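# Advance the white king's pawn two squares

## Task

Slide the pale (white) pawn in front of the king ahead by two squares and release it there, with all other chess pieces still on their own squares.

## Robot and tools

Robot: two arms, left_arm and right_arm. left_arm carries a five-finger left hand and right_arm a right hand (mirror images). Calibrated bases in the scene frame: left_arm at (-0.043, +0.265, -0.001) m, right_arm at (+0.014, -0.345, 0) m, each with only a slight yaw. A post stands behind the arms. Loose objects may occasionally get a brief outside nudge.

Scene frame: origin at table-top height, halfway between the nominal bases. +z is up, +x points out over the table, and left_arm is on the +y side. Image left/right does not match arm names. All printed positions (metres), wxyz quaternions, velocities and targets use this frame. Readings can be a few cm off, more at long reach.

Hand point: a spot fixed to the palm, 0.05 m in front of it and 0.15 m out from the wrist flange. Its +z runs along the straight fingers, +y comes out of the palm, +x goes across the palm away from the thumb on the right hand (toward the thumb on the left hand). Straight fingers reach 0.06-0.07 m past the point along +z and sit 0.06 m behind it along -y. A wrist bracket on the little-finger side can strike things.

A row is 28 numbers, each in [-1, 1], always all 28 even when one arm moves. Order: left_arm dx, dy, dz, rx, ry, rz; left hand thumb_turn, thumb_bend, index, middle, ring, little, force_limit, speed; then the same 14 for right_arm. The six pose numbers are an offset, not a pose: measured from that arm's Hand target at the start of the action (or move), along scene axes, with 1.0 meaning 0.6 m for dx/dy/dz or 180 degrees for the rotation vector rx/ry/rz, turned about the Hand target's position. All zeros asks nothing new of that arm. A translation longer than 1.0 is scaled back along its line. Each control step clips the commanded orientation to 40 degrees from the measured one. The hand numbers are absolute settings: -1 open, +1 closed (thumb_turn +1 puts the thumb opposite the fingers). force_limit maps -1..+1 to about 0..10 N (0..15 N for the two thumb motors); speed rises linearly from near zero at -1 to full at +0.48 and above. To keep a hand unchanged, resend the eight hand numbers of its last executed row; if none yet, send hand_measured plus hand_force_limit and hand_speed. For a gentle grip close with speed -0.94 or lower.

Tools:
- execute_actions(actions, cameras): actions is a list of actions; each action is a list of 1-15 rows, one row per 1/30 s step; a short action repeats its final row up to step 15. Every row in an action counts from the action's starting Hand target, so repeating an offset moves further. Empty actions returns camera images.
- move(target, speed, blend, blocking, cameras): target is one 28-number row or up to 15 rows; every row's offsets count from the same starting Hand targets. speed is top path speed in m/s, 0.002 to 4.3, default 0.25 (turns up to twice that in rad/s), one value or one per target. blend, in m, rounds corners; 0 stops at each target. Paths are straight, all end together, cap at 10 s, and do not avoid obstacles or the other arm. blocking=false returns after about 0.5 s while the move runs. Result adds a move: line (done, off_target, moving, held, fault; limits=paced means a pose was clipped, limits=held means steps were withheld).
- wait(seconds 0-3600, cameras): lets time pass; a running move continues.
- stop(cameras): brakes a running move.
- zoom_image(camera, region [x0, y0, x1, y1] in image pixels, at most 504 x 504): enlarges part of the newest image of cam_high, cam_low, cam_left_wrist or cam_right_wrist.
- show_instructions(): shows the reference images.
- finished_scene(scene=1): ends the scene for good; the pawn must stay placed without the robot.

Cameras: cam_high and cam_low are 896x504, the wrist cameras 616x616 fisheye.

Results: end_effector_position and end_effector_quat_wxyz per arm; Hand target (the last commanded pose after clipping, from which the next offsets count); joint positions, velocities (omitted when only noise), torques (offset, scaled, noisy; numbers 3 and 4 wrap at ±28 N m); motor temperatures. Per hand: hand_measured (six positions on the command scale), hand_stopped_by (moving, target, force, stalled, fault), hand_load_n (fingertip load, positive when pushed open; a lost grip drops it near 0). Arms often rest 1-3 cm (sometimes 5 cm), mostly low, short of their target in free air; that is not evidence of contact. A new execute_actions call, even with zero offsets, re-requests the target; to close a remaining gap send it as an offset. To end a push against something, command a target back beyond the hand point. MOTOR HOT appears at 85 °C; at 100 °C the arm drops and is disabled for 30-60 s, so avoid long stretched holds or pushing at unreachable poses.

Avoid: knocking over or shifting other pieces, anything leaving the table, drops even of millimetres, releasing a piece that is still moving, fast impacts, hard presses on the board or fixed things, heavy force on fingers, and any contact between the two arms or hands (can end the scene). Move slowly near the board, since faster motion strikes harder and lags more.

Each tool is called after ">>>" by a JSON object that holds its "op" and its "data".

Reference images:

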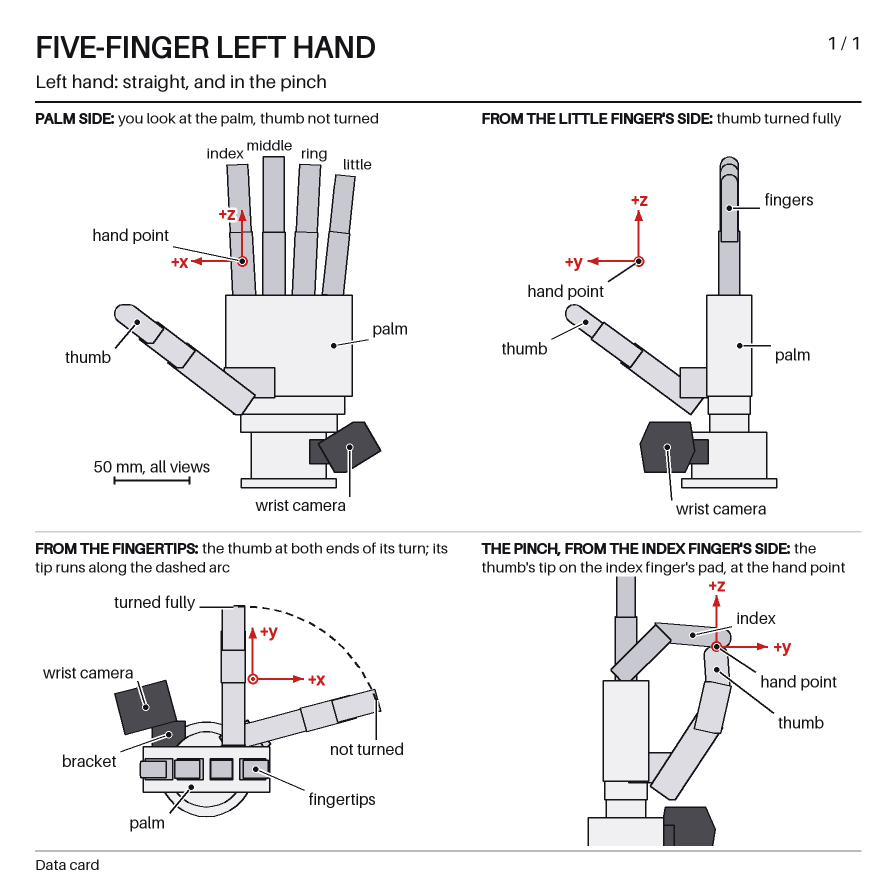

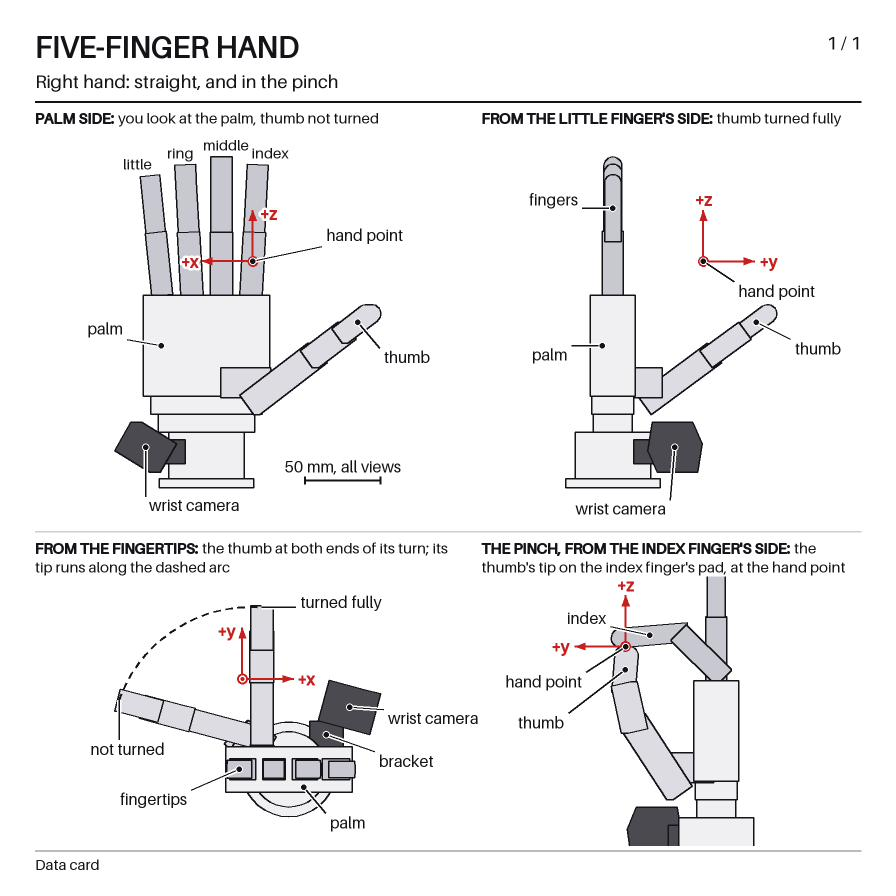

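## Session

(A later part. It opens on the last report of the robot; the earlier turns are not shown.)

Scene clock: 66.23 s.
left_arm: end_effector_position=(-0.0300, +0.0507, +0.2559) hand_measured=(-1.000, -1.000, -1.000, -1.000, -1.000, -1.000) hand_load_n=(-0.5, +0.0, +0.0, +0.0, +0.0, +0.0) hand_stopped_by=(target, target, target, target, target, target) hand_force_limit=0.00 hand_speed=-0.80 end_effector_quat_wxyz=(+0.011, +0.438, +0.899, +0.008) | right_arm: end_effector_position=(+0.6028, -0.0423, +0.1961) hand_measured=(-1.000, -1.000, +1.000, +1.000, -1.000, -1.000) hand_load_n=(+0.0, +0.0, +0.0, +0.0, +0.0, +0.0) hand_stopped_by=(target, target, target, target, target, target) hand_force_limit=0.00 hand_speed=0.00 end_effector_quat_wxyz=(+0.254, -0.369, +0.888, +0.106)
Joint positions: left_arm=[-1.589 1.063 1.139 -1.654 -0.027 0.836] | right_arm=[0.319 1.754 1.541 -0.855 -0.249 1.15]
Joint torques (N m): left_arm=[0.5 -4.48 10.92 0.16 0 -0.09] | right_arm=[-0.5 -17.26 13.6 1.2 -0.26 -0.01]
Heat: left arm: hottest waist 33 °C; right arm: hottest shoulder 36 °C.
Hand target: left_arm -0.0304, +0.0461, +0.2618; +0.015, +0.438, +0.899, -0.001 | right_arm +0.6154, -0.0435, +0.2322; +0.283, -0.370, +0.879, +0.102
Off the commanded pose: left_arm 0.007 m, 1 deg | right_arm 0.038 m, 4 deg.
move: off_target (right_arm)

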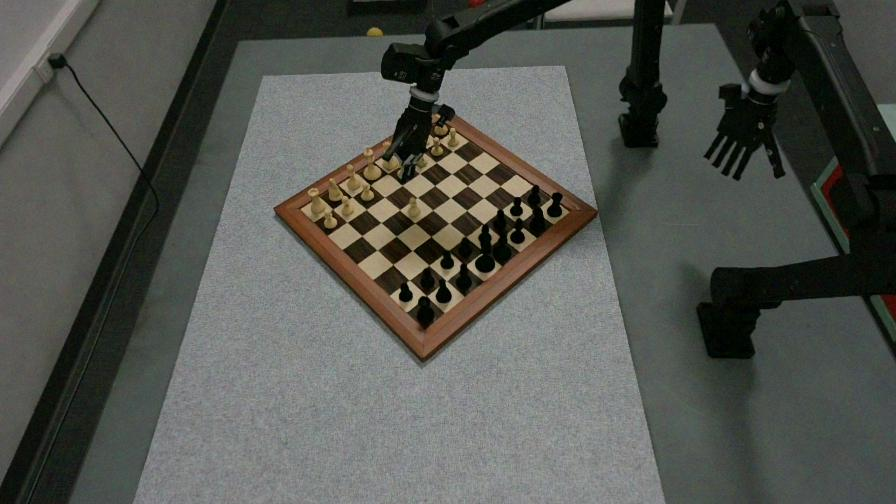

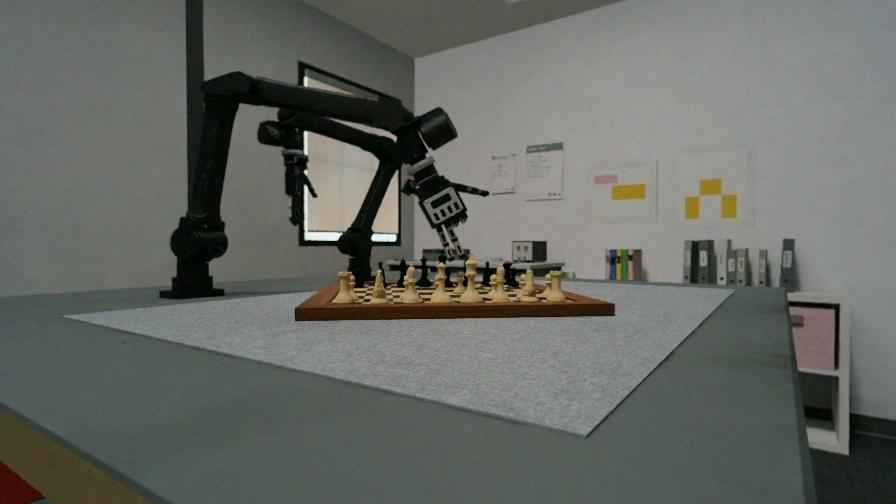

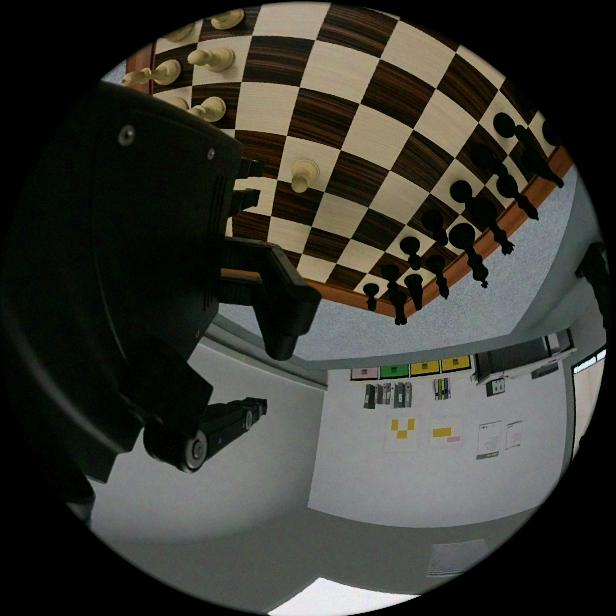

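>>> {"op": "move", "data": {"target": [[0,0,0,0,0,0,-1,-1,-1,-1,-1,-1,0,-0.8,0,0,0.12,0,0,0,-1,-1,1,1,-1,-1,0,0],[0,0,0,0,0,0,-1,-1,-1,-1,-1,-1,0,-0.8,-0.25,-0.25,0.12,0,0,0,-1,-1,1,1,-1,-1,0,0]], "cameras": ["cam_high","cam_low"], "speed": 0.15}}

>>> {"op": "zoom_image", "data": {"camera": "cam_high", "region": [270, 100, 600, 360]}}

>>> {"op": "zoom_image", "data": {"camera": "cam_high", "region": [360, 140, 450, 230]}}

Scene clock: 69.97 s.
left_arm: end_effector_position=(-0.0300, +0.0507, +0.2559) hand_measured=(-1.000, -1.000, -1.000, -1.000, -1.000, -1.000) hand_load_n=(+0.0, +0.0, +0.0, +0.0, +0.0, +0.0) hand_stopped_by=(target, target, target, target, target, target) hand_force_limit=0.00 hand_speed=-0.80 end_effector_quat_wxyz=(+0.011, +0.438, +0.899, +0.008) | right_arm: end_effector_position=(+0.4671, -0.1888, +0.2964) hand_measured=(-1.000, -1.000, +1.000, +1.000, -1.000, -1.000) hand_load_n=(+0.0, +0.0, +0.0, +0.0, +0.0, +0.0) hand_stopped_by=(target, target, target, target, target, target) hand_force_limit=0.00 hand_speed=0.00 end_effector_quat_wxyz=(+0.277, -0.370, +0.881, +0.105)
Joint positions: left_arm=[-1.589 1.063 1.139 -1.654 -0.027 0.836] | right_arm=[0.066 1.293 1.274 -1.073 -0.378 0.919]
Joint torques (N m): left_arm=[0.5 -4.54 10.95 0.16 0 -0.09] | right_arm=[-0.73 -10.29 10.24 0.92 -0.37 -0.02]
Heat: left arm: hottest waist 33 °C; right arm: hottest shoulder 36 °C.
Hand target: left_arm -0.0304, +0.0461, +0.2618; +0.015, +0.438, +0.899, -0.001 | right_arm +0.4654, -0.1936, +0.3040; +0.283, -0.370, +0.879, +0.102
Off the commanded pose: left_arm 0.007 m, 1 deg | right_arm 0.009 m, 1 deg.
move: done

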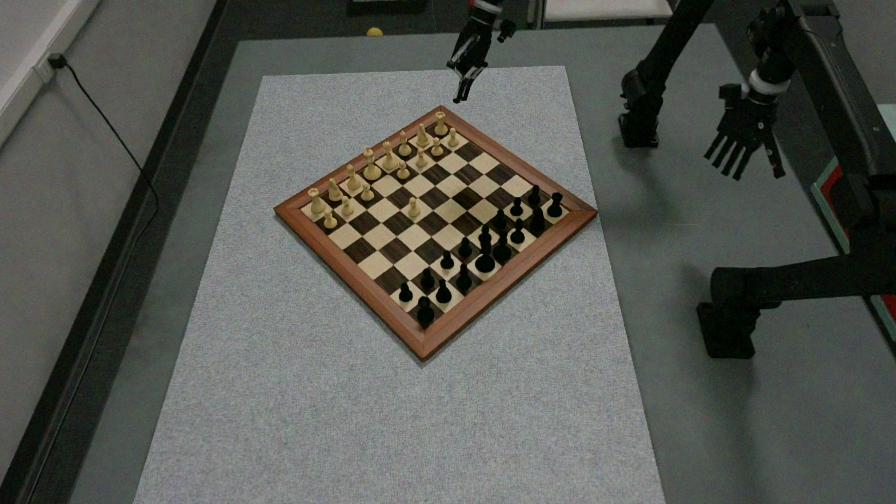

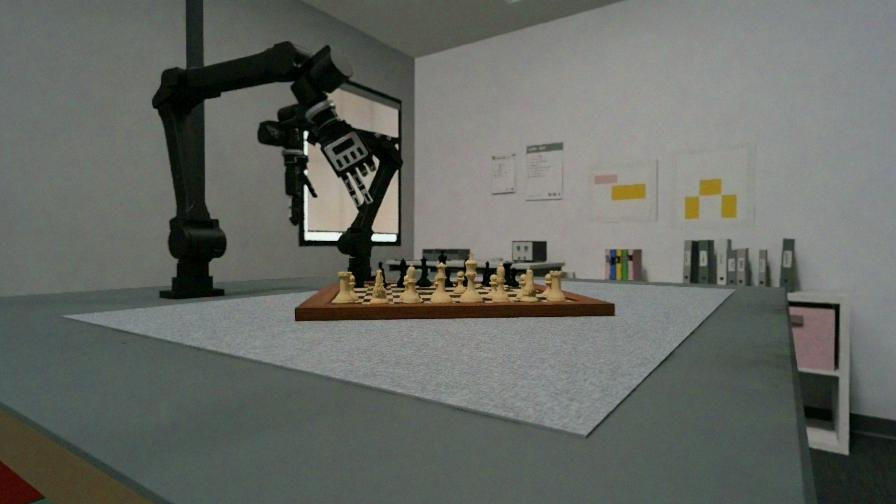

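Scaled by 1.527 from the camera's image (finer frame: 1280x720).

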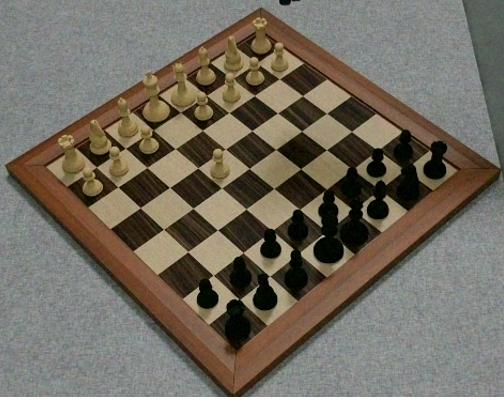

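Scaled by 5.600 from the camera's image (finer frame: 1280x720).

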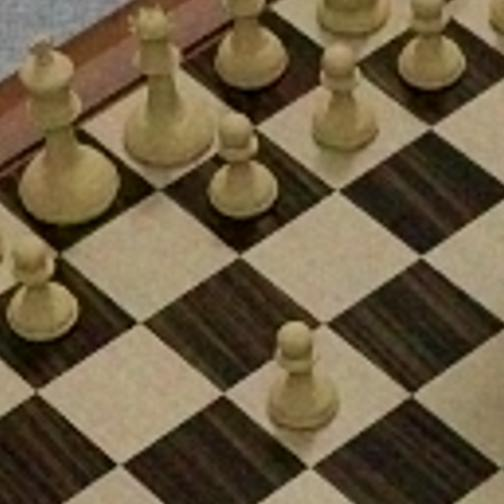

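>>> {"op": "finished_scene", "data": {}}

The scene is finished: the task was done.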